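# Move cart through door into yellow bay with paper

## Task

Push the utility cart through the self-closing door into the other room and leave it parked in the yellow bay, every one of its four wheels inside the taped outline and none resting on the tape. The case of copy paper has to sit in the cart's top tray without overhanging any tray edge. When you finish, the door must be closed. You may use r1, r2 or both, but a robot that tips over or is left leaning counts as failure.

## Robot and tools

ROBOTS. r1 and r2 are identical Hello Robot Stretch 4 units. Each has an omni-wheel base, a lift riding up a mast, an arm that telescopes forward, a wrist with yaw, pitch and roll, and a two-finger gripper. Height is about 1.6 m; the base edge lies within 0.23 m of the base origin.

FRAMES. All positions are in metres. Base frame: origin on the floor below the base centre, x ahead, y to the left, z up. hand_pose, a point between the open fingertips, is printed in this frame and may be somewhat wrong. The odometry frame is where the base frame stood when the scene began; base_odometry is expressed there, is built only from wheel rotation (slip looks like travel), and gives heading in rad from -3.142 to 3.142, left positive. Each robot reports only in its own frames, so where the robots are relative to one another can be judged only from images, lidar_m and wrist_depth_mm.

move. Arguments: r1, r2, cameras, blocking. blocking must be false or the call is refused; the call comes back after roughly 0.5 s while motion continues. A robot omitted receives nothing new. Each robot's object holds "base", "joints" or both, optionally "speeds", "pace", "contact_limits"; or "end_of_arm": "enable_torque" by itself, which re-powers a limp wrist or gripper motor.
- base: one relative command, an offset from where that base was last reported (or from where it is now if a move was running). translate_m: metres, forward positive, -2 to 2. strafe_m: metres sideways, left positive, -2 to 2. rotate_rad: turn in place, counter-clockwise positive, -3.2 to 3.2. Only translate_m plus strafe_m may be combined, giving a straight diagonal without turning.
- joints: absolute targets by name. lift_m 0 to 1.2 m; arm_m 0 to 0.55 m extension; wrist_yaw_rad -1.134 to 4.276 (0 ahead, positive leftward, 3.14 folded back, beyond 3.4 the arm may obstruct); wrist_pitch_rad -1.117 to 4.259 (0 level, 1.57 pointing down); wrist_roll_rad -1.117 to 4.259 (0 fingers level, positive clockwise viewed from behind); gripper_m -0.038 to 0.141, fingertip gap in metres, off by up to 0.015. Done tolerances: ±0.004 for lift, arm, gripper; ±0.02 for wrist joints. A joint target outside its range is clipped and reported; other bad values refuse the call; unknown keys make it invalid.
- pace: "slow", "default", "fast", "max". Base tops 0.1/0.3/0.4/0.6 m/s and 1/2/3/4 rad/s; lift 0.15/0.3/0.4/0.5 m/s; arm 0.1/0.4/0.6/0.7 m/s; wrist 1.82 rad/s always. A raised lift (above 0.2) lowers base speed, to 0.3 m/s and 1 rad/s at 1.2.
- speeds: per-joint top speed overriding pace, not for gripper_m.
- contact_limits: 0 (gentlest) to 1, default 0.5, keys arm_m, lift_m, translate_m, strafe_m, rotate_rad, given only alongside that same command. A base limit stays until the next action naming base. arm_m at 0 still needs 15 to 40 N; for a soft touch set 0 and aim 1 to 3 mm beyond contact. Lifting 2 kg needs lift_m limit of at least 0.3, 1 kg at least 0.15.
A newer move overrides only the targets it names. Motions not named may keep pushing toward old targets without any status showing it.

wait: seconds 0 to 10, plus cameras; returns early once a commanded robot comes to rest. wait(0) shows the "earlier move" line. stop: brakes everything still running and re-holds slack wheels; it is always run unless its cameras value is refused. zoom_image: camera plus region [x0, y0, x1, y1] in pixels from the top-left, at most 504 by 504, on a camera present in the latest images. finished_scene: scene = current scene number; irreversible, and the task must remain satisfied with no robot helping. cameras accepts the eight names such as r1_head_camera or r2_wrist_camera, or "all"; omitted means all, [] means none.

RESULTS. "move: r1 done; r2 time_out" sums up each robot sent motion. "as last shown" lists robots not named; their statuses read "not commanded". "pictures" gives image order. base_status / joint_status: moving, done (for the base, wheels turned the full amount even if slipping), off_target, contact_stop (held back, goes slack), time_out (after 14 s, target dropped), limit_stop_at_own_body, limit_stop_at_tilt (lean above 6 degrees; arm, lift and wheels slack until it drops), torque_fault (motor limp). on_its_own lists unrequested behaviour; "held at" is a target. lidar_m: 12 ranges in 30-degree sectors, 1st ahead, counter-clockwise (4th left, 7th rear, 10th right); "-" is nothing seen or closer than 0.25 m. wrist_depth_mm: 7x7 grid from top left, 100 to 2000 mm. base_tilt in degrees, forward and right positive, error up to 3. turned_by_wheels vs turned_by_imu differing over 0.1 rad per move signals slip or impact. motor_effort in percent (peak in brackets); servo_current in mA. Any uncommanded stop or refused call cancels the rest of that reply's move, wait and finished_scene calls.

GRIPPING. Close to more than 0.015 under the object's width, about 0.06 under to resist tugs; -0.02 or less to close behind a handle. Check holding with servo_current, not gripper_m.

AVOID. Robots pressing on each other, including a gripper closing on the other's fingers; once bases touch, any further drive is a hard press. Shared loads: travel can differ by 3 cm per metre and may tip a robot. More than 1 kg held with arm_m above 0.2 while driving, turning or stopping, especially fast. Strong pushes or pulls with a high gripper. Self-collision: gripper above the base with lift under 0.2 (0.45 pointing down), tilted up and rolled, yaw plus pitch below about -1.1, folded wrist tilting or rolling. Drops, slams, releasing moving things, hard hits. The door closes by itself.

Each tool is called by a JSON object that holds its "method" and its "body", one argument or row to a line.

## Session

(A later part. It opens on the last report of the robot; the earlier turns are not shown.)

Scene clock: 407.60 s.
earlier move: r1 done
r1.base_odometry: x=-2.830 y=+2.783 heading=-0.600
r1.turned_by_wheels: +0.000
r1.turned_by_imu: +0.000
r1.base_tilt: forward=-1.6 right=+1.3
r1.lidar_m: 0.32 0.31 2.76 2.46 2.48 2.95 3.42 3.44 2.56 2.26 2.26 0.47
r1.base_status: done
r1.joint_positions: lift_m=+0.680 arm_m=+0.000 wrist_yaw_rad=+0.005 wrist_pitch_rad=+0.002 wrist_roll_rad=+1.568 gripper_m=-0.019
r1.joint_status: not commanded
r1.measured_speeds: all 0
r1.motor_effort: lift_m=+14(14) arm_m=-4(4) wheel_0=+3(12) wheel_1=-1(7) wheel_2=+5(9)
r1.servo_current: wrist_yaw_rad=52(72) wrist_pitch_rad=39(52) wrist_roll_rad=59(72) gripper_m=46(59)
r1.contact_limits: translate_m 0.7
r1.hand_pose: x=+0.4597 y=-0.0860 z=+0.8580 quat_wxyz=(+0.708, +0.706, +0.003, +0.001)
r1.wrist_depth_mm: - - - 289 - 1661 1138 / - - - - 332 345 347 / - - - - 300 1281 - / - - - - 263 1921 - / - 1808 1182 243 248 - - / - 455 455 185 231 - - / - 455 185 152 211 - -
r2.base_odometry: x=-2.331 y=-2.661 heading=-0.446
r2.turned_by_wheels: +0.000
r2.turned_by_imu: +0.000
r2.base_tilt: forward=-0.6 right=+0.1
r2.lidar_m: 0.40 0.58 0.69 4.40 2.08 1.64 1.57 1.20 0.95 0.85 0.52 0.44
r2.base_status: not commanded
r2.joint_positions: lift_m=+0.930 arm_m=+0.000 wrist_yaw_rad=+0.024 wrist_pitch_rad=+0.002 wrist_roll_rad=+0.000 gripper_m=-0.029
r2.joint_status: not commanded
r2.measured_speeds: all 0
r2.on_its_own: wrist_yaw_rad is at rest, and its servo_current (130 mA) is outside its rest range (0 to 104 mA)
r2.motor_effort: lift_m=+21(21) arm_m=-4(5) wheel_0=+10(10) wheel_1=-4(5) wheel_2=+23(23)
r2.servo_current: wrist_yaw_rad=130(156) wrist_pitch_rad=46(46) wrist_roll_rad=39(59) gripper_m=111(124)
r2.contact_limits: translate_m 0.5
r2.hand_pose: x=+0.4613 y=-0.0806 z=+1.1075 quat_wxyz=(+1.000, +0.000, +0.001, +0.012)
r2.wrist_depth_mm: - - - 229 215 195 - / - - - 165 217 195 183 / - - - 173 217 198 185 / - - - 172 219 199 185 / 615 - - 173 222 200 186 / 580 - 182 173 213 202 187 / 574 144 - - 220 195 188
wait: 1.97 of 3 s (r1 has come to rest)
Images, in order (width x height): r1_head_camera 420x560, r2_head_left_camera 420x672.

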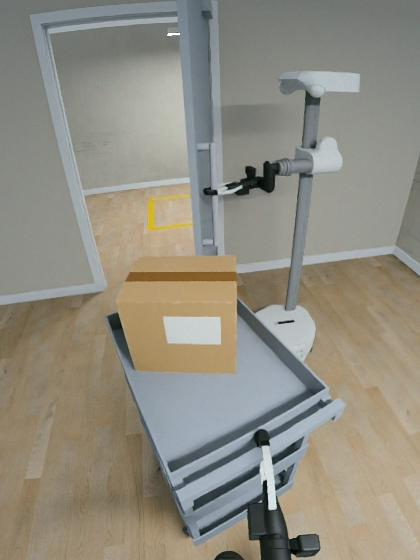

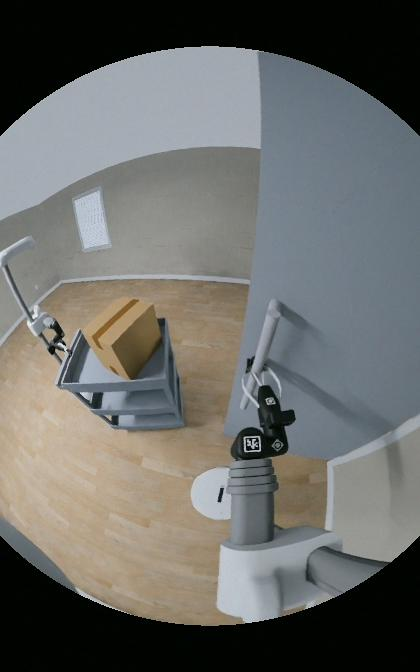

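{"method": "move", "body": {
  "blocking": false,
  "r1": {"base":{"strafe_m":0.13,"translate_m":0.26},"pace":"slow","contact_limits":{"translate_m":0.7}},
  "cameras": []
}}

{"method": "wait", "body": {
  "seconds": 5,
  "cameras": ["r1_head_camera","r1_head_left_camera","r2_head_left_camera"]
}}

Scene clock: 411.90 s.
move: r1 moving
r1.base_odometry: x=-2.817 y=+2.781 heading=-0.600
r1.turned_by_wheels: +0.000
r1.turned_by_imu: +0.000
r1.base_tilt: forward=-1.6 right=+1.3
r1.lidar_m: 0.28 0.31 2.76 2.45 2.48 2.96 3.44 3.44 2.56 2.26 2.28 0.46
r1.base_status: translate_m moving; strafe_m moving
r1.joint_positions: lift_m=+0.680 arm_m=+0.000 wrist_yaw_rad=+0.003 wrist_pitch_rad=+0.002 wrist_roll_rad=+1.568 gripper_m=-0.019
r1.joint_status: not commanded
r1.measured_speeds: translate_m=+0.050 strafe_m=+0.024 rotate_rad=+0.003 lift_m=+0.000 arm_m=+0.000 wrist_yaw_rad=+0.000 wrist_pitch_rad=+0.000 wrist_roll_rad=+0.000
r1.motor_effort: lift_m=+14(14) arm_m=-2(4) wheel_0=+4(5) wheel_1=+6(8) wheel_2=-7(8)
r1.servo_current: wrist_yaw_rad=65(65) wrist_pitch_rad=39(46) wrist_roll_rad=59(59) gripper_m=59(59)
r1.contact_limits: translate_m 0.7
r1.hand_pose: x=+0.4595 y=-0.0866 z=+0.8580 quat_wxyz=(+0.708, +0.706, +0.002, +0.000)
r1.wrist_depth_mm: - - - 287 - 1756 1205 / - - - - 343 349 349 / - - 1397 - 307 1308 1078 / - - - - 270 1921 - / - - 1182 246 249 - - / - 452 449 185 230 - - / - 452 183 151 208 - -
r2.base_odometry: x=-2.331 y=-2.661 heading=-0.446
r2.turned_by_wheels: +0.000
r2.turned_by_imu: +0.000
r2.base_tilt: forward=-0.6 right=+0.0
r2.lidar_m: 0.40 0.59 0.69 4.41 2.09 1.63 1.60 1.23 0.94 0.85 0.51 0.44
r2.base_status: not commanded
r2.joint_positions: lift_m=+0.930 arm_m=+0.000 wrist_yaw_rad=+0.024 wrist_pitch_rad=+0.002 wrist_roll_rad=+0.000 gripper_m=-0.029
r2.joint_status: not commanded
r2.measured_speeds: all 0
r2.motor_effort: lift_m=+21(21) arm_m=-4(4) wheel_0=+9(10) wheel_1=-5(5) wheel_2=+23(23)
r2.servo_current: wrist_yaw_rad=143(150) wrist_pitch_rad=39(46) wrist_roll_rad=59(59) gripper_m=124(124)
r2.contact_limits: translate_m 0.5
r2.hand_pose: x=+0.4613 y=-0.0806 z=+1.1075 quat_wxyz=(+1.000, +0.000, +0.001, +0.012)
r2.wrist_depth_mm: - - - 229 215 195 - / - - - 165 216 195 183 / - - - 173 217 198 185 / - - - 173 219 200 185 / 615 - - 172 221 200 186 / 580 - 182 173 213 200 187 / 574 144 - - 220 196 187

Scene clock: 415.50 s.
earlier move: r1 done
r1.base_odometry: x=-2.543 y=+2.743 heading=-0.600
r1.turned_by_wheels: +0.000
r1.turned_by_imu: +0.000
r1.base_tilt: forward=-1.6 right=+1.3
r1.lidar_m: 0.28 0.32 2.54 2.37 2.40 2.87 3.72 3.73 2.65 2.33 2.36 0.48
r1.base_status: done
r1.joint_positions: lift_m=+0.680 arm_m=+0.000 wrist_yaw_rad=-0.003 wrist_pitch_rad=+0.002 wrist_roll_rad=+1.568 gripper_m=-0.019
r1.joint_status: not commanded
r1.measured_speeds: all 0
r1.motor_effort: lift_m=+14(14) arm_m=+4(4) wheel_0=+2(6) wheel_1=+1(9) wheel_2=-2(11)
r1.servo_current: wrist_yaw_rad=46(72) wrist_pitch_rad=39(52) wrist_roll_rad=52(65) gripper_m=52(59)
r1.contact_limits: translate_m 0.7
r1.hand_pose: x=+0.4590 y=-0.0884 z=+0.8580 quat_wxyz=(+0.708, +0.706, +0.000, -0.002)
r1.wrist_depth_mm: - - - 297 - 1708 931 / - 1182 1182 1182 353 355 357 / - - - - 315 1808 991 / - - 1025 - 272 1808 - / - 960 976 246 250 - - / 1863 517 189 185 229 - - / 1808 445 184 149 206 - -
r2.base_odometry: x=-2.331 y=-2.661 heading=-0.446
r2.turned_by_wheels: +0.000
r2.turned_by_imu: +0.001
r2.base_tilt: forward=-0.6 right=+0.0
r2.lidar_m: 0.40 0.54 0.63 4.42 2.08 1.62 1.59 1.21 0.93 0.84 0.52 0.44
r2.base_status: not commanded
r2.joint_positions: lift_m=+0.930 arm_m=+0.000 wrist_yaw_rad=+0.024 wrist_pitch_rad=+0.002 wrist_roll_rad=+0.000 gripper_m=-0.029
r2.joint_status: not commanded
r2.measured_speeds: all 0
r2.on_its_own: wrist_yaw_rad is at rest, and its servo_current (150 mA) is outside its rest range (0 to 104 mA)
r2.motor_effort: lift_m=+21(21) arm_m=-4(4) wheel_0=+9(10) wheel_1=-4(5) wheel_2=+23(23)
r2.servo_current: wrist_yaw_rad=150(156) wrist_pitch_rad=39(46) wrist_roll_rad=59(59) gripper_m=117(124)
r2.contact_limits: translate_m 0.5
r2.hand_pose: x=+0.4613 y=-0.0806 z=+1.1075 quat_wxyz=(+1.000, +0.000, +0.001, +0.012)
r2.wrist_depth_mm: - - - 229 216 195 - / - - - 166 217 195 182 / - - - 173 218 198 185 / - - - 173 220 198 185 / 508 504 591 173 222 200 186 / 370 433 182 173 213 201 187 / 373 153 559 - 220 196 187
wait: 3.60 of 5 s (r1 has come to rest)
Images, in order (width x height): r1_head_camera 420x560, r1_head_left_camera 420x672, r2_head_left_camera 420x672.

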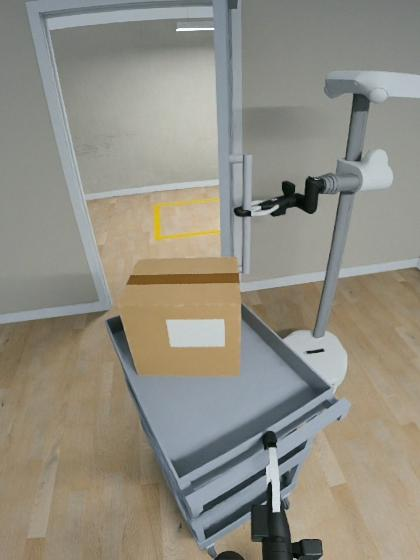

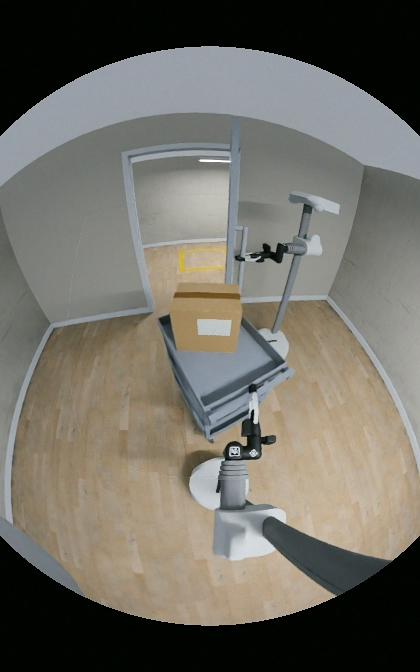

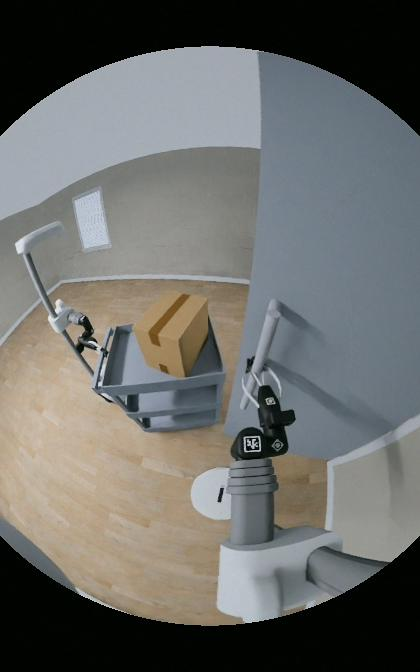

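{"method": "move", "body": {
  "blocking": false,
  "r2": {"base":{"translate_m":-0.13},"contact_limits":{"translate_m":0.4},"pace":"slow"},
  "cameras": []
}}

{"method": "wait", "body": {
  "seconds": 3,
  "cameras": ["r1_head_camera","r1_head_left_camera","r2_head_left_camera","r2_head_camera"]
}}

Scene clock: 433.63 s.
move: r2 moving
r1: as last shown
r1.lidar_m: 0.30 0.31 2.54 2.37 2.39 2.88 3.70 3.73 2.65 2.32 2.35 0.48
r1.motor_effort: lift_m=+14(14) arm_m=+3(4) wheel_0=+2(3) wheel_1=+1(2) wheel_2=-2(2)
r1.servo_current: wrist_yaw_rad=46(78) wrist_pitch_rad=39(46) wrist_roll_rad=39(65) gripper_m=52(52)
r1.contact_limits: translate_m 0.7
r1.wrist_depth_mm: - - - 297 - 1708 904 / - 1160 1205 1182 351 355 357 / - - - - 315 1708 991 / - - 1025 - 272 1756 - / - - - 246 249 - - / 1756 521 189 185 229 - - / 1756 445 184 149 206 - -
r2.base_odometry: x=-2.342 y=-2.656 heading=-0.444
r2.turned_by_wheels: +0.002
r2.turned_by_imu: +0.004
r2.base_tilt: forward=-0.7 right=+0.0
r2.lidar_m: 0.41 0.56 0.68 4.33 2.08 1.62 1.58 1.21 0.94 0.83 0.51 0.43
r2.base_status: translate_m moving
r2.joint_positions: lift_m=+0.930 arm_m=+0.000 wrist_yaw_rad=+0.024 wrist_pitch_rad=+0.002 wrist_roll_rad=+0.000 gripper_m=-0.029
r2.joint_status: not commanded
r2.measured_speeds: translate_m=-0.050 strafe_m=+0.000 rotate_rad=-0.001 lift_m=+0.000 arm_m=+0.000 wrist_yaw_rad=+0.000 wrist_pitch_rad=+0.000 wrist_roll_rad=+0.000
r2.motor_effort: lift_m=+21(21) arm_m=-4(4) wheel_0=+6(11) wheel_1=-6(8) wheel_2=+26(28)
r2.servo_current: wrist_yaw_rad=150(150) wrist_pitch_rad=39(46) wrist_roll_rad=52(52) gripper_m=104(117)
r2.contact_limits: translate_m 0.4
r2.hand_pose: x=+0.4613 y=-0.0806 z=+1.1075 quat_wxyz=(+1.000, +0.000, +0.001, +0.012)
r2.wrist_depth_mm: - - - 229 216 197 - / - - - 165 218 196 183 / - - - 175 219 198 185 / - - - 173 220 200 185 / 508 504 585 173 222 200 187 / 379 439 182 167 213 201 188 / 379 153 554 - 220 197 189

Scene clock: 435.73 s.
earlier move: r2 done
r1.base_odometry: x=-2.543 y=+2.743 heading=-0.600
r1.turned_by_wheels: +0.000
r1.turned_by_imu: +0.000
r1.base_tilt: forward=-1.6 right=+1.3
r1.lidar_m: 0.27 0.33 2.55 2.37 2.38 2.88 3.72 3.72 2.63 2.33 2.35 0.43
r1.base_status: not commanded
r1.joint_positions: lift_m=+0.680 arm_m=+0.000 wrist_yaw_rad=-0.003 wrist_pitch_rad=+0.002 wrist_roll_rad=+1.568 gripper_m=-0.019
r1.joint_status: not commanded
r1.measured_speeds: all 0
r1.motor_effort: lift_m=+14(14) arm_m=+4(4) wheel_0=+2(3) wheel_1=+2(2) wheel_2=-2(2)
r1.servo_current: wrist_yaw_rad=52(78) wrist_pitch_rad=39(52) wrist_roll_rad=46(72) gripper_m=52(59)
r1.contact_limits: translate_m 0.7
r1.hand_pose: x=+0.4590 y=-0.0884 z=+0.8580 quat_wxyz=(+0.708, +0.706, +0.000, -0.002)
r1.wrist_depth_mm: - 1229 - 296 - 1205 946 / - - - 1229 351 357 355 / - - - - 314 1756 1281 / - - 960 - 274 1808 - / - - - 245 249 1863 - / 1863 521 189 185 229 - - / 1756 442 183 149 206 - -
r2.base_odometry: x=-2.448 y=-2.606 heading=-0.443
r2.turned_by_wheels: +0.000
r2.turned_by_imu: +0.060
r2.base_tilt: forward=-0.6 right=+0.1
r2.lidar_m: 0.40 0.66 0.83 3.49 1.86 1.51 1.49 1.14 0.90 0.91 0.55 0.46
r2.base_status: done
r2.joint_positions: lift_m=+0.930 arm_m=+0.000 wrist_yaw_rad=+0.025 wrist_pitch_rad=+0.002 wrist_roll_rad=+0.000 gripper_m=-0.029
r2.joint_status: not commanded
r2.measured_speeds: all 0
r2.on_its_own: wrist_yaw_rad is at rest, and its servo_current (156 mA) is outside its rest range (0 to 104 mA)
r2.motor_effort: lift_m=+21(21) arm_m=-5(5) wheel_0=+10(12) wheel_1=-2(9) wheel_2=+19(29)
r2.servo_current: wrist_yaw_rad=156(163) wrist_pitch_rad=39(46) wrist_roll_rad=46(59) gripper_m=91(117)
r2.contact_limits: translate_m 0.4
r2.hand_pose: x=+0.4615 y=-0.0802 z=+1.1075 quat_wxyz=(+1.000, +0.000, +0.001, +0.012)
r2.wrist_depth_mm: - - - 228 218 198 186 / - - - 166 218 200 187 / - - - 231 220 201 189 / - - - 175 220 203 190 / - 508 525 174 224 204 - / 580 484 179 167 215 205 191 / 574 473 554 - 223 200 192
wait: 2.10 of 3 s (r2 has come to rest)
pictures: r1_head_camera, r1_head_left_camera, r2_head_camera, r2_head_left_camera
Images, in order (width x height): r1_head_camera 420x560, r1_head_left_camera 420x672, r2_head_camera 420x560, r2_head_left_camera 420x672.

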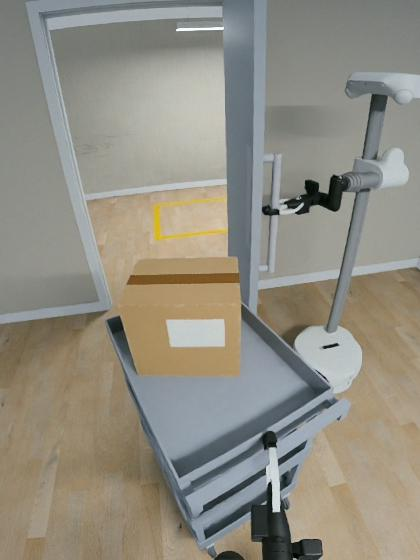

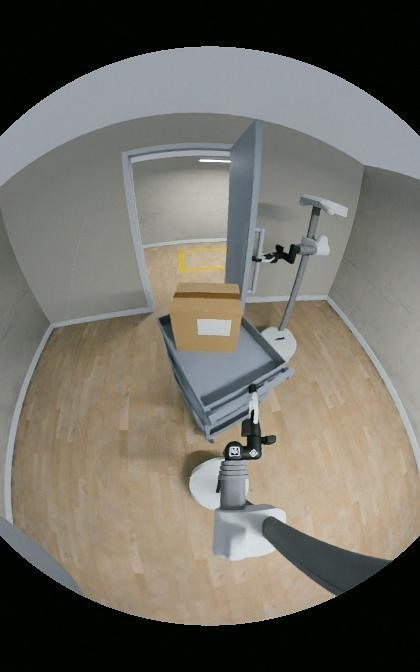

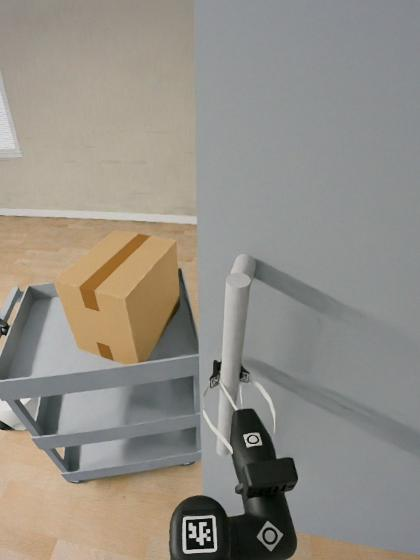

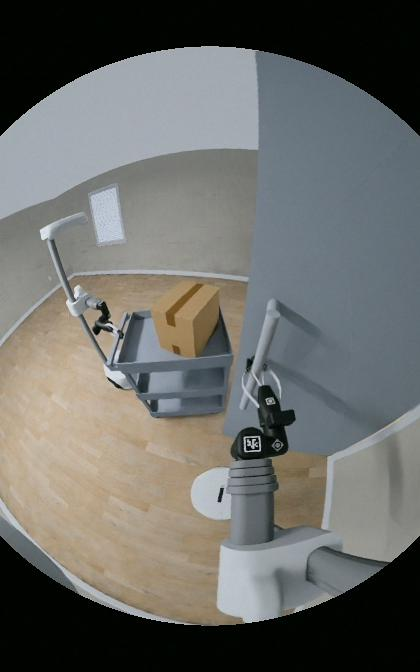

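{"method": "move", "body": {
  "blocking": false,
  "r1": {"base":{"strafe_m":0.14,"translate_m":0.3},"pace":"slow","contact_limits":{"translate_m":0.6}},
  "cameras": []
}}

{"method": "wait", "body": {
  "seconds": 6,
  "cameras": ["r1_head_camera","r1_head_left_camera","r2_head_left_camera"]
}}

Scene clock: 442.53 s.
move: r1 moving
r1.base_odometry: x=-2.529 y=+2.741 heading=-0.600
r1.turned_by_wheels: +0.000
r1.turned_by_imu: +0.000
r1.base_tilt: forward=-1.6 right=+1.3
r1.lidar_m: 0.30 0.32 2.52 2.36 2.38 2.87 3.71 3.72 2.66 2.34 2.35 0.48
r1.base_status: translate_m moving; strafe_m moving
r1.joint_positions: lift_m=+0.680 arm_m=+0.000 wrist_yaw_rad=-0.003 wrist_pitch_rad=+0.002 wrist_roll_rad=+1.568 gripper_m=-0.019
r1.joint_status: not commanded
r1.measured_speeds: translate_m=+0.049 strafe_m=+0.023 rotate_rad=+0.000 lift_m=+0.000 arm_m=+0.000 wrist_yaw_rad=+0.000 wrist_pitch_rad=+0.000 wrist_roll_rad=+0.000
r1.motor_effort: lift_m=+14(14) arm_m=+4(4) wheel_0=+1(4) wheel_1=+6(7) wheel_2=-8(10)
r1.servo_current: wrist_yaw_rad=59(59) wrist_pitch_rad=46(46) wrist_roll_rad=59(59) gripper_m=46(46)
r1.contact_limits: translate_m 0.6
r1.hand_pose: x=+0.4590 y=-0.0884 z=+0.8580 quat_wxyz=(+0.708, +0.706, +0.000, -0.002)
r1.wrist_depth_mm: - 1182 - 297 - 1229 946 / - - - 1205 351 355 355 / - - - - 314 1756 1255 / - - 976 - 267 1756 - / - - - 246 249 1921 - / 1808 603 190 185 229 - - / 1756 445 185 150 206 - -
r2.base_odometry: x=-2.448 y=-2.606 heading=-0.443
r2.turned_by_wheels: +0.000
r2.turned_by_imu: +0.000
r2.base_tilt: forward=-0.7 right=+0.0
r2.lidar_m: 0.38 0.67 0.85 3.55 1.84 1.52 1.47 1.13 0.89 0.91 0.54 0.46
r2.base_status: not commanded
r2.joint_positions: lift_m=+0.930 arm_m=+0.000 wrist_yaw_rad=+0.025 wrist_pitch_rad=+0.002 wrist_roll_rad=+0.000 gripper_m=-0.029
r2.joint_status: not commanded
r2.measured_speeds: all 0
r2.motor_effort: lift_m=+21(21) arm_m=-5(5) wheel_0=+10(10) wheel_1=-2(2) wheel_2=+19(19)
r2.servo_current: wrist_yaw_rad=163(163) wrist_pitch_rad=39(46) wrist_roll_rad=65(65) gripper_m=104(104)
r2.contact_limits: translate_m 0.4
r2.hand_pose: x=+0.4615 y=-0.0802 z=+1.1075 quat_wxyz=(+1.000, +0.000, +0.001, +0.012)
r2.wrist_depth_mm: - - - 229 217 199 186 / - - - 165 218 200 187 / - - - 232 219 202 189 / - - - 175 221 201 190 / - 512 517 173 224 204 - / 842 496 180 167 216 204 192 / 569 480 535 - 222 200 192

Scene clock: 446.53 s.
earlier move: r1 done
r1.base_odometry: x=-2.216 y=+2.689 heading=-0.600
r1.turned_by_wheels: +0.000
r1.turned_by_imu: +0.001
r1.base_tilt: forward=-1.6 right=+1.3
r1.lidar_m: 0.29 0.30 2.15 2.31 2.31 2.80 4.06 4.06 2.73 2.40 1.27 0.48
r1.base_status: done
r1.joint_positions: lift_m=+0.680 arm_m=+0.000 wrist_yaw_rad=-0.003 wrist_pitch_rad=+0.002 wrist_roll_rad=+1.568 gripper_m=-0.019
r1.joint_status: not commanded
r1.measured_speeds: all 0
r1.motor_effort: lift_m=+14(14) arm_m=+4(4) wheel_0=+4(6) wheel_1=+4(9) wheel_2=-2(10)
r1.servo_current: wrist_yaw_rad=39(72) wrist_pitch_rad=46(52) wrist_roll_rad=39(65) gripper_m=52(59)
r1.contact_limits: translate_m 0.6
r1.hand_pose: x=+0.4590 y=-0.0882 z=+0.8580 quat_wxyz=(+0.708, +0.706, +0.000, -0.002)
r1.wrist_depth_mm: - 759 - 297 - 1708 1205 / - 683 691 - 351 359 357 / 683 683 - - 301 - - / - - - - 274 1756 - / - - - 247 250 1863 - / - 621 209 184 230 - - / - 445 184 149 207 - -
r2.base_odometry: x=-2.448 y=-2.606 heading=-0.443
r2.turned_by_wheels: +0.000
r2.turned_by_imu: +0.001
r2.base_tilt: forward=-0.7 right=+0.0
r2.lidar_m: 0.40 0.63 4.93 3.51 1.80 1.50 1.49 1.11 0.92 0.90 0.53 0.46
r2.base_status: not commanded
r2.joint_positions: lift_m=+0.930 arm_m=+0.000 wrist_yaw_rad=+0.025 wrist_pitch_rad=+0.002 wrist_roll_rad=+0.000 gripper_m=-0.029
r2.joint_status: not commanded
r2.measured_speeds: all 0
r2.on_its_own: wrist_yaw_rad is at rest, and its servo_current (156 mA) is outside its rest range (0 to 104 mA)
r2.motor_effort: lift_m=+21(21) arm_m=-5(5) wheel_0=+10(11) wheel_1=-2(2) wheel_2=+19(19)
r2.servo_current: wrist_yaw_rad=156(169) wrist_pitch_rad=39(52) wrist_roll_rad=52(65) gripper_m=104(111)
r2.contact_limits: translate_m 0.4
r2.hand_pose: x=+0.4615 y=-0.0802 z=+1.1075 quat_wxyz=(+1.000, +0.000, +0.001, +0.012)
r2.wrist_depth_mm: - - - 229 217 198 187 / - - - 165 218 200 187 / - - - 231 219 200 189 / - - - 174 220 202 189 / - - - 174 223 204 - / 831 - 180 167 214 204 191 / 699 154 - - 222 200 192
wait: 4.00 of 6 s (r1 has come to rest)
Images, in order (width x height): r1_head_camera 420x560, r1_head_left_camera 420x672, r2_head_left_camera 420x672.

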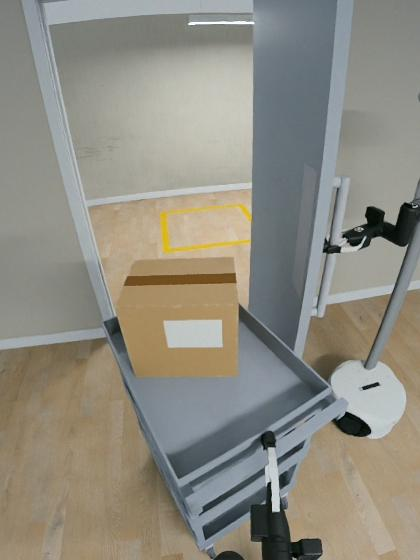

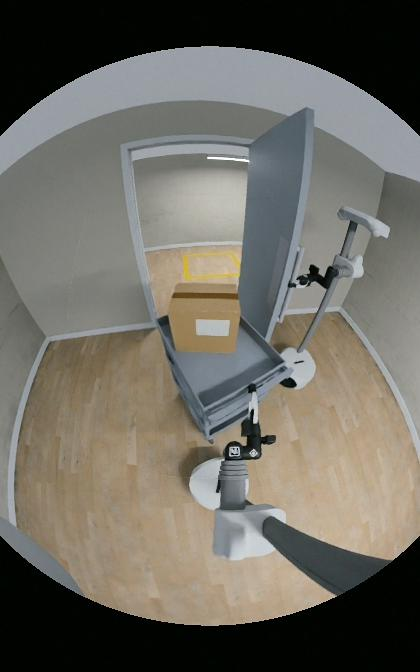

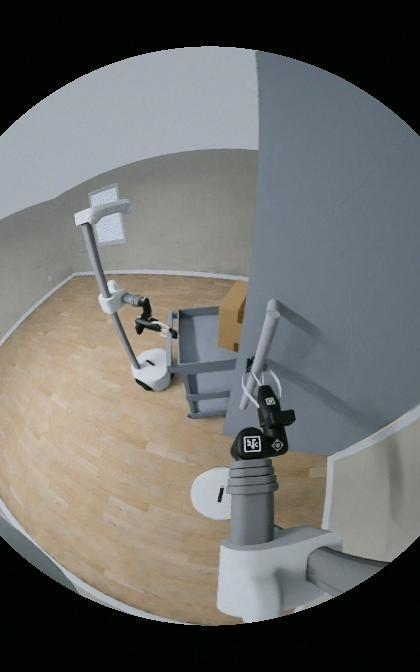

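{"method": "move", "body": {
  "blocking": false,
  "r1": {"base":{"rotate_rad":0.12},"pace":"slow","contact_limits":{"rotate_rad":0.6}},
  "cameras": []
}}

{"method": "wait", "body": {
  "seconds": 1.5,
  "cameras": []
}}

{"method": "move", "body": {
  "blocking": false,
  "r1": {"base":{"strafe_m":0.15,"translate_m":0.1},"pace":"slow","contact_limits":{"translate_m":0.6}},
  "cameras": []
}}

{"method": "wait", "body": {
  "seconds": 5,
  "cameras": ["r1_head_camera","r1_head_left_camera"]
}}

Scene clock: 455.53 s.
move: r1 moving
r1.base_odometry: x=-2.216 y=+2.689 heading=-0.499
r1.turned_by_wheels: +0.101
r1.turned_by_imu: +0.101
r1.base_tilt: forward=-1.6 right=+1.2
r1.lidar_m: 0.31 0.31 2.31 2.29 2.33 3.00 4.10 3.84 2.63 2.42 1.06 0.46
r1.base_status: rotate_rad moving
r1.joint_positions: lift_m=+0.680 arm_m=+0.000 wrist_yaw_rad=-0.008 wrist_pitch_rad=+0.002 wrist_roll_rad=+1.568 gripper_m=-0.019
r1.joint_status: not commanded
r1.measured_speeds: translate_m=+0.002 strafe_m=+0.002 rotate_rad=+0.216 lift_m=+0.000 arm_m=+0.000 wrist_yaw_rad=+0.003 wrist_pitch_rad=+0.000 wrist_roll_rad=+0.000
r1.motor_effort: lift_m=+14(14) arm_m=+4(4) wheel_0=-7(11) wheel_1=-2(8) wheel_2=-6(12)
r1.servo_current: wrist_yaw_rad=72(78) wrist_pitch_rad=39(46) wrist_roll_rad=46(65) gripper_m=52(59)
r1.contact_limits: rotate_rad 0.6
r1.hand_pose: x=+0.4586 y=-0.0897 z=+0.8580 quat_wxyz=(+0.708, +0.706, -0.002, -0.004)
r1.wrist_depth_mm: - 691 661 - 329 1397 1138 / 647 654 - - 315 336 343 / 634 - - - 286 - - / - - - - 262 1983 - / - - 609 241 241 - - / - 459 189 186 229 - - / - 459 185 152 211 - -
r2.base_odometry: x=-2.448 y=-2.606 heading=-0.443
r2.turned_by_wheels: +0.000
r2.turned_by_imu: +0.000
r2.base_tilt: forward=-0.7 right=+0.1
r2.lidar_m: 0.39 0.65 4.95 3.51 1.85 1.51 1.49 1.10 0.91 0.91 0.55 0.45
r2.base_status: not commanded
r2.joint_positions: lift_m=+0.930 arm_m=+0.000 wrist_yaw_rad=+0.025 wrist_pitch_rad=+0.002 wrist_roll_rad=+0.000 gripper_m=-0.029
r2.joint_status: not commanded
r2.measured_speeds: all 0
r2.motor_effort: lift_m=+21(21) arm_m=-5(5) wheel_0=+10(10) wheel_1=-2(2) wheel_2=+19(19)
r2.servo_current: wrist_yaw_rad=156(163) wrist_pitch_rad=46(46) wrist_roll_rad=52(59) gripper_m=104(111)
r2.contact_limits: translate_m 0.4
r2.hand_pose: x=+0.4615 y=-0.0802 z=+1.1075 quat_wxyz=(+1.000, +0.000, +0.001, +0.012)
r2.wrist_depth_mm: - - - 229 217 198 187 / - - - 165 218 199 187 / - - - 232 219 201 189 / - - - 175 221 202 189 / - - - 173 223 203 - / 917 - 180 167 215 205 191 / - 154 - - 222 200 193

Scene clock: 456.27 s.
earlier move: r1 done
r1.base_odometry: x=-2.216 y=+2.689 heading=-0.480
r1.turned_by_wheels: +0.019
r1.turned_by_imu: +0.019
r1.base_tilt: forward=-1.5 right=+1.3
r1.lidar_m: 0.33 0.33 2.37 2.30 2.37 3.03 4.12 3.75 2.60 2.44 1.08 0.46
r1.base_status: done
r1.joint_positions: lift_m=+0.680 arm_m=+0.000 wrist_yaw_rad=+0.003 wrist_pitch_rad=+0.002 wrist_roll_rad=+1.568 gripper_m=-0.019
r1.joint_status: not commanded
r1.measured_speeds: all 0
r1.motor_effort: lift_m=+14(14) arm_m=-4(4) wheel_0=-2(11) wheel_1=-2(8) wheel_2=+1(12)
r1.servo_current: wrist_yaw_rad=46(78) wrist_pitch_rad=39(52) wrist_roll_rad=39(65) gripper_m=46(59)
r1.contact_limits: rotate_rad 0.6
r1.hand_pose: x=+0.4596 y=-0.0866 z=+0.8580 quat_wxyz=(+0.708, +0.706, +0.002, +0.000)
r1.wrist_depth_mm: 627 640 647 - 309 320 320 / 676 - 647 - 291 - - / - - - - 270 1756 - / - - - 253 256 1921 - / - 603 492 238 240 - - / - 473 466 185 231 - - / - 480 185 154 217 - -
r2.base_odometry: x=-2.448 y=-2.606 heading=-0.443
r2.turned_by_wheels: +0.000
r2.turned_by_imu: +0.000
r2.base_tilt: forward=-0.6 right=+0.0
r2.lidar_m: 0.40 0.67 4.90 3.56 1.86 1.51 1.49 1.09 0.91 0.89 0.57 0.45
r2.base_status: not commanded
r2.joint_positions: lift_m=+0.930 arm_m=+0.000 wrist_yaw_rad=+0.025 wrist_pitch_rad=+0.002 wrist_roll_rad=+0.000 gripper_m=-0.029
r2.joint_status: not commanded
r2.measured_speeds: all 0
r2.on_its_own: wrist_yaw_rad is at rest, and its servo_current (169 mA) is outside its rest range (0 to 104 mA)
r2.motor_effort: lift_m=+21(21) arm_m=-5(5) wheel_0=+10(11) wheel_1=-2(2) wheel_2=+19(19)
r2.servo_current: wrist_yaw_rad=169(169) wrist_pitch_rad=39(46) wrist_roll_rad=39(59) gripper_m=104(111)
r2.contact_limits: translate_m 0.4
r2.hand_pose: x=+0.4615 y=-0.0802 z=+1.1075 quat_wxyz=(+1.000, +0.000, +0.001, +0.012)
r2.wrist_depth_mm: - - - 229 217 198 186 / - - - 166 217 200 187 / - - - 231 219 200 189 / - - - 175 220 202 190 / - - - 174 223 204 - / - - 180 167 215 204 191 / - 154 - - 223 200 192
wait: 0.73 of 1.5 s (r1 has come to rest)

Scene clock: 456.77 s.
move: r1 moving
r1.base_odometry: x=-2.205 y=+2.695 heading=-0.481
r1.turned_by_wheels: -0.001
r1.turned_by_imu: -0.001
r1.base_tilt: forward=-1.6 right=+1.3
r1.lidar_m: 0.32 0.31 2.35 2.27 2.36 3.04 4.13 3.79 2.59 2.43 1.07 0.47
r1.base_status: translate_m moving; strafe_m moving
r1.joint_positions: lift_m=+0.680 arm_m=+0.000 wrist_yaw_rad=+0.000 wrist_pitch_rad=+0.002 wrist_roll_rad=+1.568 gripper_m=-0.019
r1.joint_status: not commanded
r1.measured_speeds: translate_m=+0.027 strafe_m=+0.040 rotate_rad=-0.002 lift_m=+0.000 arm_m=+0.000 wrist_yaw_rad=-0.025 wrist_pitch_rad=+0.000 wrist_roll_rad=+0.000
r1.motor_effort: lift_m=+14(14) arm_m=-1(4) wheel_0=-4(7) wheel_1=+7(7) wheel_2=-7(7)
r1.servo_current: wrist_yaw_rad=52(65) wrist_pitch_rad=39(52) wrist_roll_rad=52(65) gripper_m=52(59)
r1.contact_limits: translate_m 0.6
r1.hand_pose: x=+0.4593 y=-0.0874 z=+0.8580 quat_wxyz=(+0.708, +0.706, +0.001, -0.001)
r1.wrist_depth_mm: - 640 640 - 319 324 327 / 634 - 676 - 300 - - / - - - - 278 1756 - / - - - 257 258 1921 - / - - 525 238 241 - - / - 466 209 184 230 - - / - 469 184 154 215 - -
r2.base_odometry: x=-2.448 y=-2.606 heading=-0.443
r2.turned_by_wheels: +0.000
r2.turned_by_imu: +0.000
r2.base_tilt: forward=-0.6 right=+0.1
r2.lidar_m: 0.40 0.67 4.91 3.52 1.85 1.51 1.48 1.15 0.90 0.89 0.54 0.45
r2.base_status: not commanded
r2.joint_positions: lift_m=+0.930 arm_m=+0.000 wrist_yaw_rad=+0.025 wrist_pitch_rad=+0.002 wrist_roll_rad=+0.000 gripper_m=-0.029
r2.joint_status: not commanded
r2.measured_speeds: all 0
r2.motor_effort: lift_m=+21(21) arm_m=-5(5) wheel_0=+10(10) wheel_1=-2(2) wheel_2=+19(19)
r2.servo_current: wrist_yaw_rad=163(169) wrist_pitch_rad=39(46) wrist_roll_rad=46(52) gripper_m=98(111)
r2.contact_limits: translate_m 0.4
r2.hand_pose: x=+0.4615 y=-0.0802 z=+1.1075 quat_wxyz=(+1.000, +0.000, +0.001, +0.012)
r2.wrist_depth_mm: - - - 229 217 198 186 / - - - 166 219 200 187 / - - - 231 220 202 189 / - - - 175 221 202 189 / 960 - - 174 223 204 - / - - 180 167 215 204 191 / - 154 - - 222 200 192

Scene clock: 459.37 s.
earlier move: r1 done
r1.base_odometry: x=-2.058 y=+2.776 heading=-0.480
r1.turned_by_wheels: +0.000
r1.turned_by_imu: +0.001
r1.base_tilt: forward=-1.6 right=+1.3
r1.lidar_m: 0.36 0.34 2.23 2.15 2.20 2.86 - 3.97 2.76 2.57 1.10 0.46
r1.base_status: done
r1.joint_positions: lift_m=+0.680 arm_m=+0.000 wrist_yaw_rad=-0.001 wrist_pitch_rad=+0.002 wrist_roll_rad=+1.568 gripper_m=-0.019
r1.joint_status: not commanded
r1.measured_speeds: all 0
r1.motor_effort: lift_m=+14(14) arm_m=+4(4) wheel_0=-5(8) wheel_1=+2(9) wheel_2=-2(8)
r1.servo_current: wrist_yaw_rad=59(72) wrist_pitch_rad=39(52) wrist_roll_rad=39(65) gripper_m=52(59)
r1.contact_limits: translate_m 0.6
r1.hand_pose: x=+0.4592 y=-0.0878 z=+0.8580 quat_wxyz=(+0.708, +0.706, +0.000, -0.001)
r1.wrist_depth_mm: - - - - 281 291 - / - - - - 266 - - / - - - 253 255 1921 - / - - 597 242 248 - - / - 469 469 182 239 - - / - 500 189 184 232 - - / - - 184 156 221 - -
r2.base_odometry: x=-2.448 y=-2.606 heading=-0.443
r2.turned_by_wheels: +0.000
r2.turned_by_imu: +0.000
r2.base_tilt: forward=-0.7 right=+0.0
r2.lidar_m: 0.39 0.80 4.92 3.55 1.84 1.52 1.51 1.10 0.90 0.89 0.53 0.47
r2.base_status: not commanded
r2.joint_positions: lift_m=+0.930 arm_m=+0.000 wrist_yaw_rad=+0.025 wrist_pitch_rad=+0.002 wrist_roll_rad=+0.000 gripper_m=-0.029
r2.joint_status: not commanded
r2.measured_speeds: all 0
r2.on_its_own: wrist_yaw_rad is at rest, and its servo_current (156 mA) is outside its rest range (0 to 104 mA)
r2.motor_effort: lift_m=+21(21) arm_m=-4(5) wheel_0=+10(11) wheel_1=-2(2) wheel_2=+19(19)
r2.servo_current: wrist_yaw_rad=156(169) wrist_pitch_rad=39(46) wrist_roll_rad=39(59) gripper_m=104(111)
r2.contact_limits: translate_m 0.4
r2.hand_pose: x=+0.4615 y=-0.0802 z=+1.1075 quat_wxyz=(+1.000, +0.000, +0.001, +0.012)
r2.wrist_depth_mm: - - - 228 217 200 186 / - - - 166 218 200 187 / - - - 232 220 201 189 / - - - 175 220 202 190 / - - - 174 224 203 - / - - 180 167 215 204 191 / - - - - 223 201 193
wait: 2.60 of 5 s (r1 has come to rest)
Images, in order (width x height): r1_head_camera 420x560, r1_head_left_camera 420x672.

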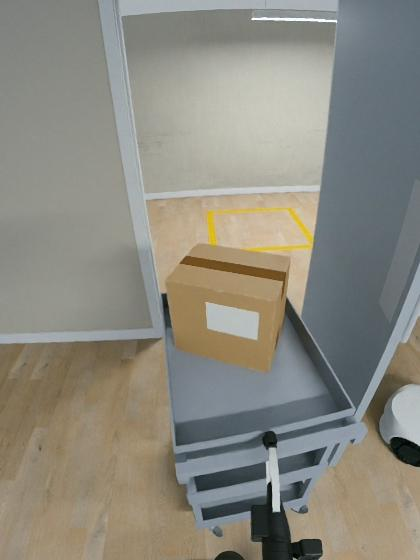

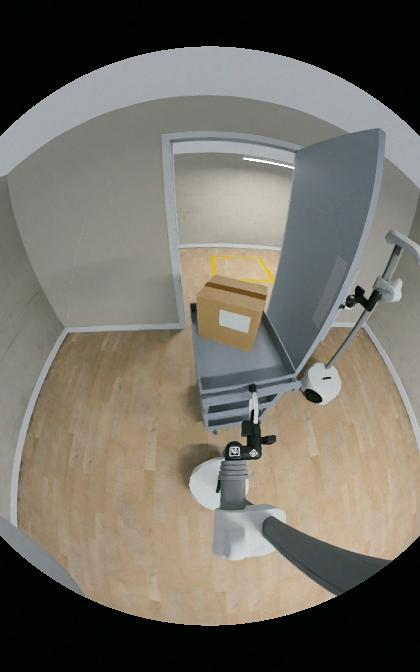

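{"method": "move", "body": {
  "blocking": false,
  "r1": {"base":{"strafe_m":0.12,"translate_m":0.1},"pace":"slow","contact_limits":{"translate_m":0.5}},
  "cameras": []
}}

{"method": "wait", "body": {
  "seconds": 5,
  "cameras": ["r1_head_camera","r1_head_left_camera"]
}}

Scene clock: 466.37 s.
move: r1 moving
r1.base_odometry: x=-2.046 y=+2.781 heading=-0.481
r1.turned_by_wheels: +0.000
r1.turned_by_imu: -0.001
r1.base_tilt: forward=-1.6 right=+1.3
r1.lidar_m: 0.34 0.35 2.21 2.15 2.20 2.81 - 3.98 2.73 2.58 1.10 0.43
r1.base_status: translate_m moving; strafe_m moving
r1.joint_positions: lift_m=+0.680 arm_m=+0.000 wrist_yaw_rad=-0.001 wrist_pitch_rad=+0.002 wrist_roll_rad=+1.568 gripper_m=-0.019
r1.joint_status: not commanded
r1.measured_speeds: translate_m=+0.031 strafe_m=+0.038 rotate_rad=-0.001 lift_m=+0.000 arm_m=+0.000 wrist_yaw_rad=+0.000 wrist_pitch_rad=+0.000 wrist_roll_rad=+0.000
r1.motor_effort: lift_m=+14(14) arm_m=+4(4) wheel_0=-3(8) wheel_1=+6(7) wheel_2=-7(8)
r1.servo_current: wrist_yaw_rad=46(52) wrist_pitch_rad=46(46) wrist_roll_rad=39(59) gripper_m=52(52)
r1.contact_limits: translate_m 0.5
r1.hand_pose: x=+0.4591 y=-0.0878 z=+0.8580 quat_wxyz=(+0.708, +0.706, +0.000, -0.001)
r1.wrist_depth_mm: - - - - 277 291 - / - - - 260 265 - - / - - - 253 255 1808 - / - - 585 242 247 - - / - 469 466 180 239 - - / - 500 189 184 231 - - / - - 185 157 221 - -
r2.base_odometry: x=-2.448 y=-2.606 heading=-0.443
r2.turned_by_wheels: +0.000
r2.turned_by_imu: +0.000
r2.base_tilt: forward=-0.7 right=+0.0
r2.lidar_m: 0.39 1.05 4.94 3.54 1.85 1.50 1.50 1.13 0.93 0.89 0.54 0.45
r2.base_status: not commanded
r2.joint_positions: lift_m=+0.930 arm_m=+0.000 wrist_yaw_rad=+0.025 wrist_pitch_rad=+0.002 wrist_roll_rad=+0.000 gripper_m=-0.029
r2.joint_status: not commanded
r2.measured_speeds: all 0
r2.motor_effort: lift_m=+21(21) arm_m=-5(5) wheel_0=+10(11) wheel_1=-2(2) wheel_2=+19(19)
r2.servo_current: wrist_yaw_rad=150(163) wrist_pitch_rad=39(46) wrist_roll_rad=52(52) gripper_m=98(111)
r2.contact_limits: translate_m 0.4
r2.hand_pose: x=+0.4615 y=-0.0802 z=+1.1075 quat_wxyz=(+1.000, +0.000, +0.001, +0.012)
r2.wrist_depth_mm: - - - 228 217 199 186 / - - - 165 218 200 187 / - - - 231 219 201 189 / - - - 175 221 202 189 / - 1060 - 174 224 203 - / - - 179 167 215 206 191 / - - - - 222 200 192

Scene clock: 468.70 s.
earlier move: r1 done
r1.base_odometry: x=-1.914 y=+2.836 heading=-0.481
r1.turned_by_wheels: +0.000
r1.turned_by_imu: +0.001
r1.base_tilt: forward=-1.6 right=+1.3
r1.lidar_m: 0.36 0.40 2.09 2.04 2.10 2.74 - 4.15 2.84 2.68 0.86 0.44
r1.base_status: done
r1.joint_positions: lift_m=+0.680 arm_m=+0.000 wrist_yaw_rad=-0.001 wrist_pitch_rad=+0.002 wrist_roll_rad=+1.568 gripper_m=-0.019
r1.joint_status: not commanded
r1.measured_speeds: all 0
r1.motor_effort: lift_m=+14(14) arm_m=+4(4) wheel_0=-3(8) wheel_1=+4(7) wheel_2=-4(9)
r1.servo_current: wrist_yaw_rad=39(72) wrist_pitch_rad=39(52) wrist_roll_rad=33(59) gripper_m=46(59)
r1.contact_limits: translate_m 0.5
r1.hand_pose: x=+0.4591 y=-0.0878 z=+0.8580 quat_wxyz=(+0.708, +0.706, +0.000, -0.001)
r1.wrist_depth_mm: - - - 249 250 - - / - - - 245 246 1708 - / - - - 238 242 - - / - 554 484 236 238 - - / - 492 484 176 236 - - / - - 189 183 232 - - / - 142 184 156 228 - -
r2.base_odometry: x=-2.448 y=-2.606 heading=-0.443
r2.turned_by_wheels: +0.000
r2.turned_by_imu: +0.000
r2.base_tilt: forward=-0.6 right=+0.0
r2.lidar_m: 0.39 1.15 4.93 3.54 1.88 1.51 1.49 1.12 0.92 0.91 0.53 0.45
r2.base_status: not commanded
r2.joint_positions: lift_m=+0.930 arm_m=+0.000 wrist_yaw_rad=+0.025 wrist_pitch_rad=+0.002 wrist_roll_rad=+0.000 gripper_m=-0.029
r2.joint_status: not commanded
r2.measured_speeds: all 0
r2.on_its_own: wrist_yaw_rad is at rest, and its servo_current (150 mA) is outside its rest range (0 to 104 mA)
r2.motor_effort: lift_m=+21(21) arm_m=-5(5) wheel_0=+9(11) wheel_1=-2(2) wheel_2=+19(19)
r2.servo_current: wrist_yaw_rad=150(163) wrist_pitch_rad=46(52) wrist_roll_rad=46(59) gripper_m=104(111)
r2.contact_limits: translate_m 0.4
r2.hand_pose: x=+0.4615 y=-0.0802 z=+1.1075 quat_wxyz=(+1.000, +0.000, +0.001, +0.012)
r2.wrist_depth_mm: - - - 229 217 199 186 / - - - 166 217 200 187 / - - - 230 220 201 189 / - - - 175 222 202 190 / - 1060 1025 173 222 204 - / - - 181 167 215 204 191 / - 1025 - - 222 200 192
wait: 2.33 of 5 s (r1 has come to rest)
Images, in order (width x height): r1_head_camera 420x560, r1_head_left_camera 420x672.

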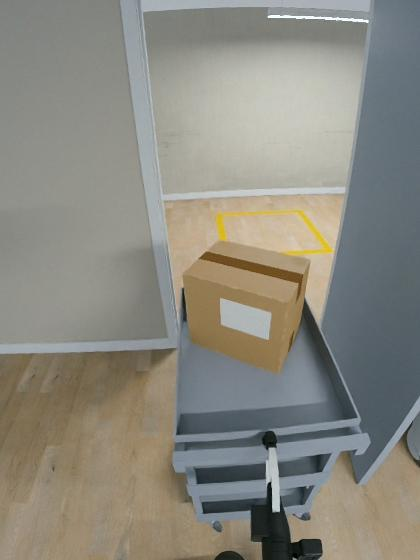

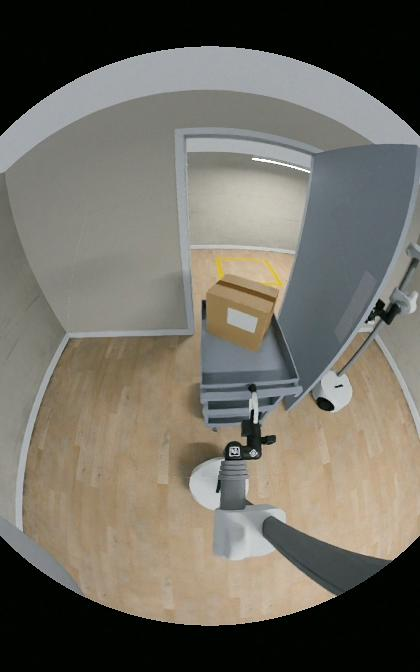

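{"method": "move", "body": {
  "blocking": false,
  "r1": {"base":{"strafe_m":0.075,"translate_m":0.12},"pace":"slow","contact_limits":{"translate_m":0.4}},
  "cameras": []
}}

{"method": "wait", "body": {
  "seconds": 5,
  "cameras": ["r1_head_camera","r1_head_left_camera"]
}}

{"method": "zoom_image", "body": {
  "camera": "r1_head_camera",
  "region": [120, 200, 400, 520]
}}

Scene clock: 478.50 s.
move: r1 moving
r1.base_odometry: x=-1.900 y=+2.837 heading=-0.481
r1.turned_by_wheels: +0.000
r1.turned_by_imu: -0.001
r1.base_tilt: forward=-1.6 right=+1.3
r1.lidar_m: 0.38 0.40 2.07 2.03 2.10 2.73 - 4.17 2.86 2.69 0.84 0.44
r1.base_status: translate_m moving; strafe_m moving
r1.joint_positions: lift_m=+0.680 arm_m=+0.000 wrist_yaw_rad=-0.001 wrist_pitch_rad=+0.002 wrist_roll_rad=+1.568 gripper_m=-0.019
r1.joint_status: not commanded
r1.measured_speeds: translate_m=+0.046 strafe_m=+0.029 rotate_rad=-0.001 lift_m=+0.000 arm_m=+0.000 wrist_yaw_rad=+0.000 wrist_pitch_rad=+0.000 wrist_roll_rad=+0.000
r1.motor_effort: lift_m=+14(14) arm_m=+4(4) wheel_0=-3(4) wheel_1=+6(7) wheel_2=-7(10)
r1.servo_current: wrist_yaw_rad=52(59) wrist_pitch_rad=46(52) wrist_roll_rad=26(59) gripper_m=46(52)
r1.contact_limits: translate_m 0.4
r1.hand_pose: x=+0.4591 y=-0.0878 z=+0.8580 quat_wxyz=(+0.708, +0.706, +0.000, -0.001)
r1.wrist_depth_mm: - - - 248 249 - - / - - - 244 246 1756 - / - - - 240 242 - - / - 549 480 236 238 - - / - 488 477 176 236 - - / - - 207 185 231 - - / - 143 184 156 228 - -
r2.base_odometry: x=-2.448 y=-2.606 heading=-0.443
r2.turned_by_wheels: +0.000
r2.turned_by_imu: +0.000
r2.base_tilt: forward=-0.7 right=+0.0
r2.lidar_m: 0.40 1.16 4.93 3.54 1.88 1.48 1.51 1.14 0.91 0.88 0.54 0.45
r2.base_status: not commanded
r2.joint_positions: lift_m=+0.930 arm_m=+0.000 wrist_yaw_rad=+0.025 wrist_pitch_rad=+0.002 wrist_roll_rad=+0.000 gripper_m=-0.029
r2.joint_status: not commanded
r2.measured_speeds: all 0
r2.motor_effort: lift_m=+21(21) arm_m=-5(5) wheel_0=+10(11) wheel_1=-2(2) wheel_2=+19(19)
r2.servo_current: wrist_yaw_rad=156(169) wrist_pitch_rad=46(46) wrist_roll_rad=46(52) gripper_m=104(104)
r2.contact_limits: translate_m 0.4
r2.hand_pose: x=+0.4615 y=-0.0802 z=+1.1075 quat_wxyz=(+1.000, +0.000, +0.001, +0.012)
r2.wrist_depth_mm: - - - 229 217 199 187 / - - - 165 218 200 187 / - - - 232 220 200 189 / - - - 175 220 202 190 / - 1078 1008 174 224 203 - / - - 180 167 215 204 192 / - 1025 - - 222 200 192

Scene clock: 480.57 s.
earlier move: r1 done
r1.base_odometry: x=-1.773 y=+2.847 heading=-0.481
r1.turned_by_wheels: +0.000
r1.turned_by_imu: +0.001
r1.base_tilt: forward=-1.6 right=+1.3
r1.lidar_m: 0.37 0.40 1.91 1.97 2.03 2.63 - 4.23 2.94 2.75 0.83 0.44
r1.base_status: done
r1.joint_positions: lift_m=+0.680 arm_m=+0.000 wrist_yaw_rad=-0.001 wrist_pitch_rad=+0.002 wrist_roll_rad=+1.568 gripper_m=-0.019
r1.joint_status: not commanded
r1.measured_speeds: all 0
r1.motor_effort: lift_m=+14(14) arm_m=+4(4) wheel_0=-2(5) wheel_1=+2(8) wheel_2=-2(10)
r1.servo_current: wrist_yaw_rad=46(72) wrist_pitch_rad=39(52) wrist_roll_rad=52(65) gripper_m=52(52)
r1.contact_limits: translate_m 0.4
r1.hand_pose: x=+0.4591 y=-0.0878 z=+0.8580 quat_wxyz=(+0.708, +0.706, +0.000, -0.001)
r1.wrist_depth_mm: - - - 241 241 1708 1229 / - - - 239 240 1808 - / - - 621 237 238 - - / - 488 466 234 236 - - / - 500 492 174 234 - - / - - 208 185 233 - - / - 141 177 156 230 - -
r2.base_odometry: x=-2.448 y=-2.606 heading=-0.443
r2.turned_by_wheels: +0.000
r2.turned_by_imu: +0.000
r2.base_tilt: forward=-0.6 right=+0.0
r2.lidar_m: 0.39 1.17 4.92 3.51 1.86 1.52 1.48 1.13 0.94 0.88 0.54 0.45
r2.base_status: not commanded
r2.joint_positions: lift_m=+0.930 arm_m=+0.000 wrist_yaw_rad=+0.025 wrist_pitch_rad=+0.002 wrist_roll_rad=+0.000 gripper_m=-0.029
r2.joint_status: not commanded
r2.measured_speeds: all 0
r2.on_its_own: wrist_yaw_rad is at rest, and its servo_current (150 mA) is outside its rest range (0 to 104 mA)
r2.motor_effort: lift_m=+21(21) arm_m=-5(5) wheel_0=+10(11) wheel_1=-2(2) wheel_2=+19(19)
r2.servo_current: wrist_yaw_rad=150(169) wrist_pitch_rad=46(46) wrist_roll_rad=59(65) gripper_m=104(111)
r2.contact_limits: translate_m 0.4
r2.hand_pose: x=+0.4615 y=-0.0802 z=+1.1075 quat_wxyz=(+1.000, +0.000, +0.001, +0.012)
r2.wrist_depth_mm: - - 262 229 218 198 187 / - - 264 165 218 200 188 / - - 1025 231 219 201 189 / - - 1138 174 220 202 190 / - - 270 174 224 204 - / - - 180 167 214 205 191 / - - - - 222 200 192
wait: 2.07 of 5 s (r1 has come to rest)
Images, in order (width x height): r1_head_camera 420x560, r1_head_left_camera 420x672.

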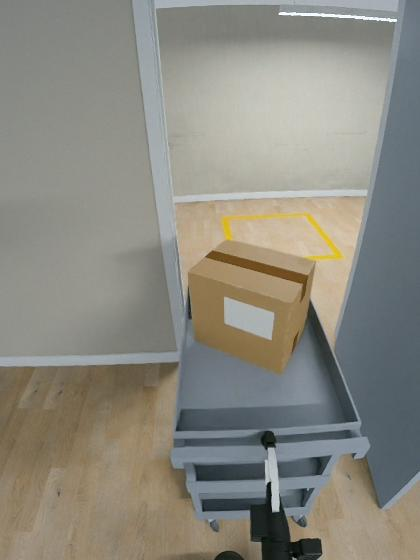

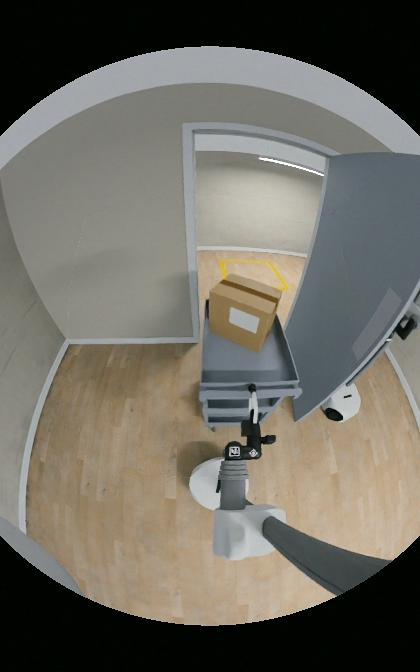

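Scaled by 1.575 (camera's finer frame: 600x800).

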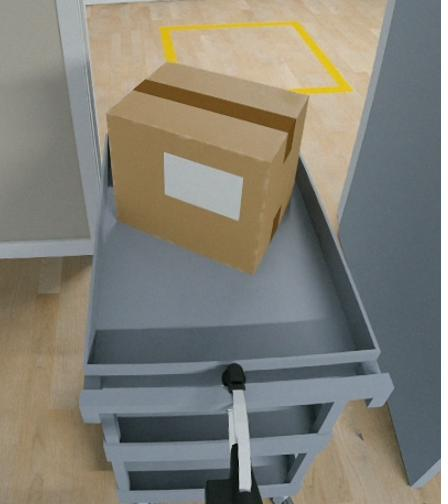

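{"method": "move", "body": {
  "blocking": false,
  "r1": {"base":{"strafe_m":-0.02,"translate_m":0.45},"pace":"slow","contact_limits":{"translate_m":0.4}},
  "cameras": []
}}

{"method": "wait", "body": {
  "seconds": 7,
  "cameras": ["r1_head_camera","r1_head_left_camera"]
}}

Scene clock: 495.73 s.
move: r1 moving
r1.base_odometry: x=-1.762 y=+2.841 heading=-0.480
r1.turned_by_wheels: +0.000
r1.turned_by_imu: +0.000
r1.base_tilt: forward=-1.6 right=+1.3
r1.lidar_m: 0.37 0.39 1.87 1.97 2.03 2.67 - 4.25 2.93 2.73 0.83 0.42
r1.base_status: translate_m moving; strafe_m moving
r1.joint_positions: lift_m=+0.680 arm_m=+0.000 wrist_yaw_rad=-0.001 wrist_pitch_rad=+0.002 wrist_roll_rad=+1.568 gripper_m=-0.019
r1.joint_status: not commanded
r1.measured_speeds: translate_m=+0.049 strafe_m=-0.003 rotate_rad=+0.000 lift_m=+0.000 arm_m=+0.000 wrist_yaw_rad=+0.000 wrist_pitch_rad=+0.000 wrist_roll_rad=+0.000
r1.motor_effort: lift_m=+14(14) arm_m=+4(4) wheel_0=+8(9) wheel_1=+5(6) wheel_2=-8(8)
r1.servo_current: wrist_yaw_rad=46(59) wrist_pitch_rad=39(46) wrist_roll_rad=65(65) gripper_m=52(52)
r1.contact_limits: translate_m 0.4
r1.hand_pose: x=+0.4591 y=-0.0878 z=+0.8580 quat_wxyz=(+0.708, +0.706, +0.000, -0.001)
r1.wrist_depth_mm: - - - 240 243 1661 1205 / - - - 238 241 1808 - / - - 634 238 237 - - / - 488 466 235 236 - - / - 500 488 175 235 - - / - - 508 185 232 - - / - 142 181 155 230 - -
r2.base_odometry: x=-2.448 y=-2.606 heading=-0.443
r2.turned_by_wheels: +0.000
r2.turned_by_imu: +0.000
r2.base_tilt: forward=-0.7 right=+0.0
r2.lidar_m: 0.40 1.15 4.92 3.53 1.83 1.51 1.51 1.15 0.92 0.89 0.54 0.46
r2.base_status: not commanded
r2.joint_positions: lift_m=+0.930 arm_m=+0.000 wrist_yaw_rad=+0.025 wrist_pitch_rad=+0.002 wrist_roll_rad=+0.000 gripper_m=-0.029
r2.joint_status: not commanded
r2.measured_speeds: all 0
r2.motor_effort: lift_m=+21(21) arm_m=-5(5) wheel_0=+10(10) wheel_1=-2(2) wheel_2=+19(19)
r2.servo_current: wrist_yaw_rad=156(163) wrist_pitch_rad=39(46) wrist_roll_rad=46(52) gripper_m=98(104)
r2.contact_limits: translate_m 0.4
r2.hand_pose: x=+0.4615 y=-0.0802 z=+1.1075 quat_wxyz=(+1.000, +0.000, +0.001, +0.013)
r2.wrist_depth_mm: - - 262 229 217 199 187 / - - 1008 165 220 199 188 / - - 1008 232 219 201 189 / - - 1138 175 220 202 190 / - - 270 174 223 204 - / - - 179 167 215 205 191 / - - 1078 - 222 200 192

Scene clock: 501.03 s.
earlier move: r1 done
r1.base_odometry: x=-1.383 y=+2.621 heading=-0.481
r1.turned_by_wheels: +0.000
r1.turned_by_imu: +0.000
r1.base_tilt: forward=-1.6 right=+1.3
r1.lidar_m: 0.34 0.35 1.32 2.04 2.08 2.73 - 4.16 2.89 0.64 0.69 0.44
r1.base_status: done
r1.joint_positions: lift_m=+0.680 arm_m=+0.000 wrist_yaw_rad=+0.000 wrist_pitch_rad=+0.002 wrist_roll_rad=+1.568 gripper_m=-0.019
r1.joint_status: not commanded
r1.measured_speeds: all 0
r1.motor_effort: lift_m=+14(14) arm_m=+4(4) wheel_0=+4(11) wheel_1=+2(7) wheel_2=-4(8)
r1.servo_current: wrist_yaw_rad=52(72) wrist_pitch_rad=46(52) wrist_roll_rad=52(72) gripper_m=46(59)
r1.contact_limits: translate_m 0.4
r1.hand_pose: x=+0.4593 y=-0.0874 z=+0.8580 quat_wxyz=(+0.708, +0.706, +0.001, -0.001)
r1.wrist_depth_mm: - - - - 319 1366 1078 / - - - - 320 1537 1205 / - - - - 276 1756 - / - - - 257 257 - - / - - 530 241 242 - - / - 462 459 185 230 - - / - 469 185 155 214 - -
r2.base_odometry: x=-2.448 y=-2.606 heading=-0.443
r2.turned_by_wheels: +0.000
r2.turned_by_imu: +0.001
r2.base_tilt: forward=-0.6 right=+0.0
r2.lidar_m: 0.42 3.61 4.91 3.55 1.85 1.50 1.49 1.11 0.93 0.88 0.53 0.44
r2.base_status: not commanded
r2.joint_positions: lift_m=+0.930 arm_m=+0.000 wrist_yaw_rad=+0.025 wrist_pitch_rad=+0.002 wrist_roll_rad=+0.000 gripper_m=-0.029
r2.joint_status: not commanded
r2.measured_speeds: all 0
r2.on_its_own: wrist_yaw_rad is at rest, and its servo_current (150 mA) is outside its rest range (0 to 104 mA)
r2.motor_effort: lift_m=+21(21) arm_m=-4(5) wheel_0=+10(11) wheel_1=-2(2) wheel_2=+19(20)
r2.servo_current: wrist_yaw_rad=150(169) wrist_pitch_rad=39(46) wrist_roll_rad=39(59) gripper_m=104(111)
r2.contact_limits: translate_m 0.4
r2.hand_pose: x=+0.4615 y=-0.0802 z=+1.1075 quat_wxyz=(+1.000, +0.000, +0.001, +0.013)
r2.wrist_depth_mm: - - - 229 217 198 187 / - - - 165 218 200 187 / - - - 231 220 201 189 / - - - 175 220 202 189 / - - - 174 224 203 - / - - 180 167 215 204 191 / - - - - 221 200 192
wait: 5.30 of 7 s (r1 has come to rest)
Images, in order (width x height): r1_head_camera 420x560, r1_head_left_camera 420x672.

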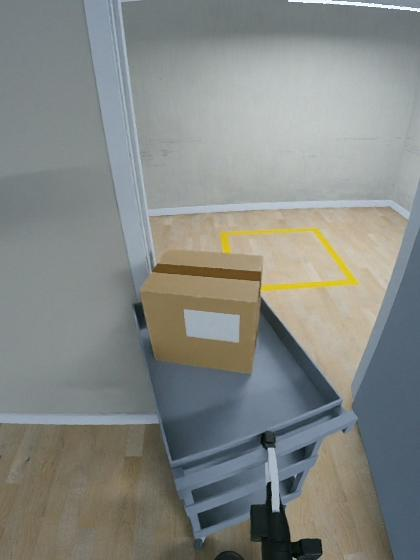

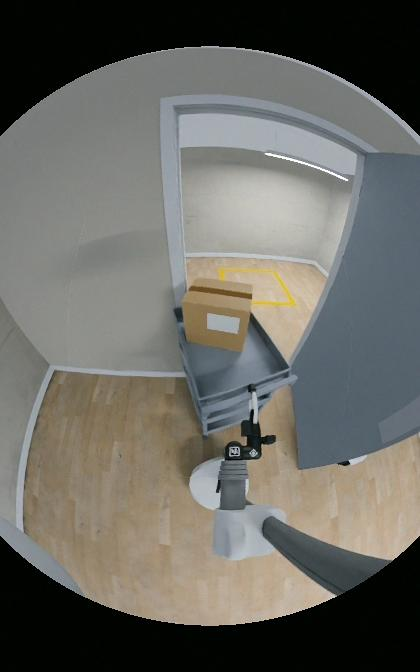

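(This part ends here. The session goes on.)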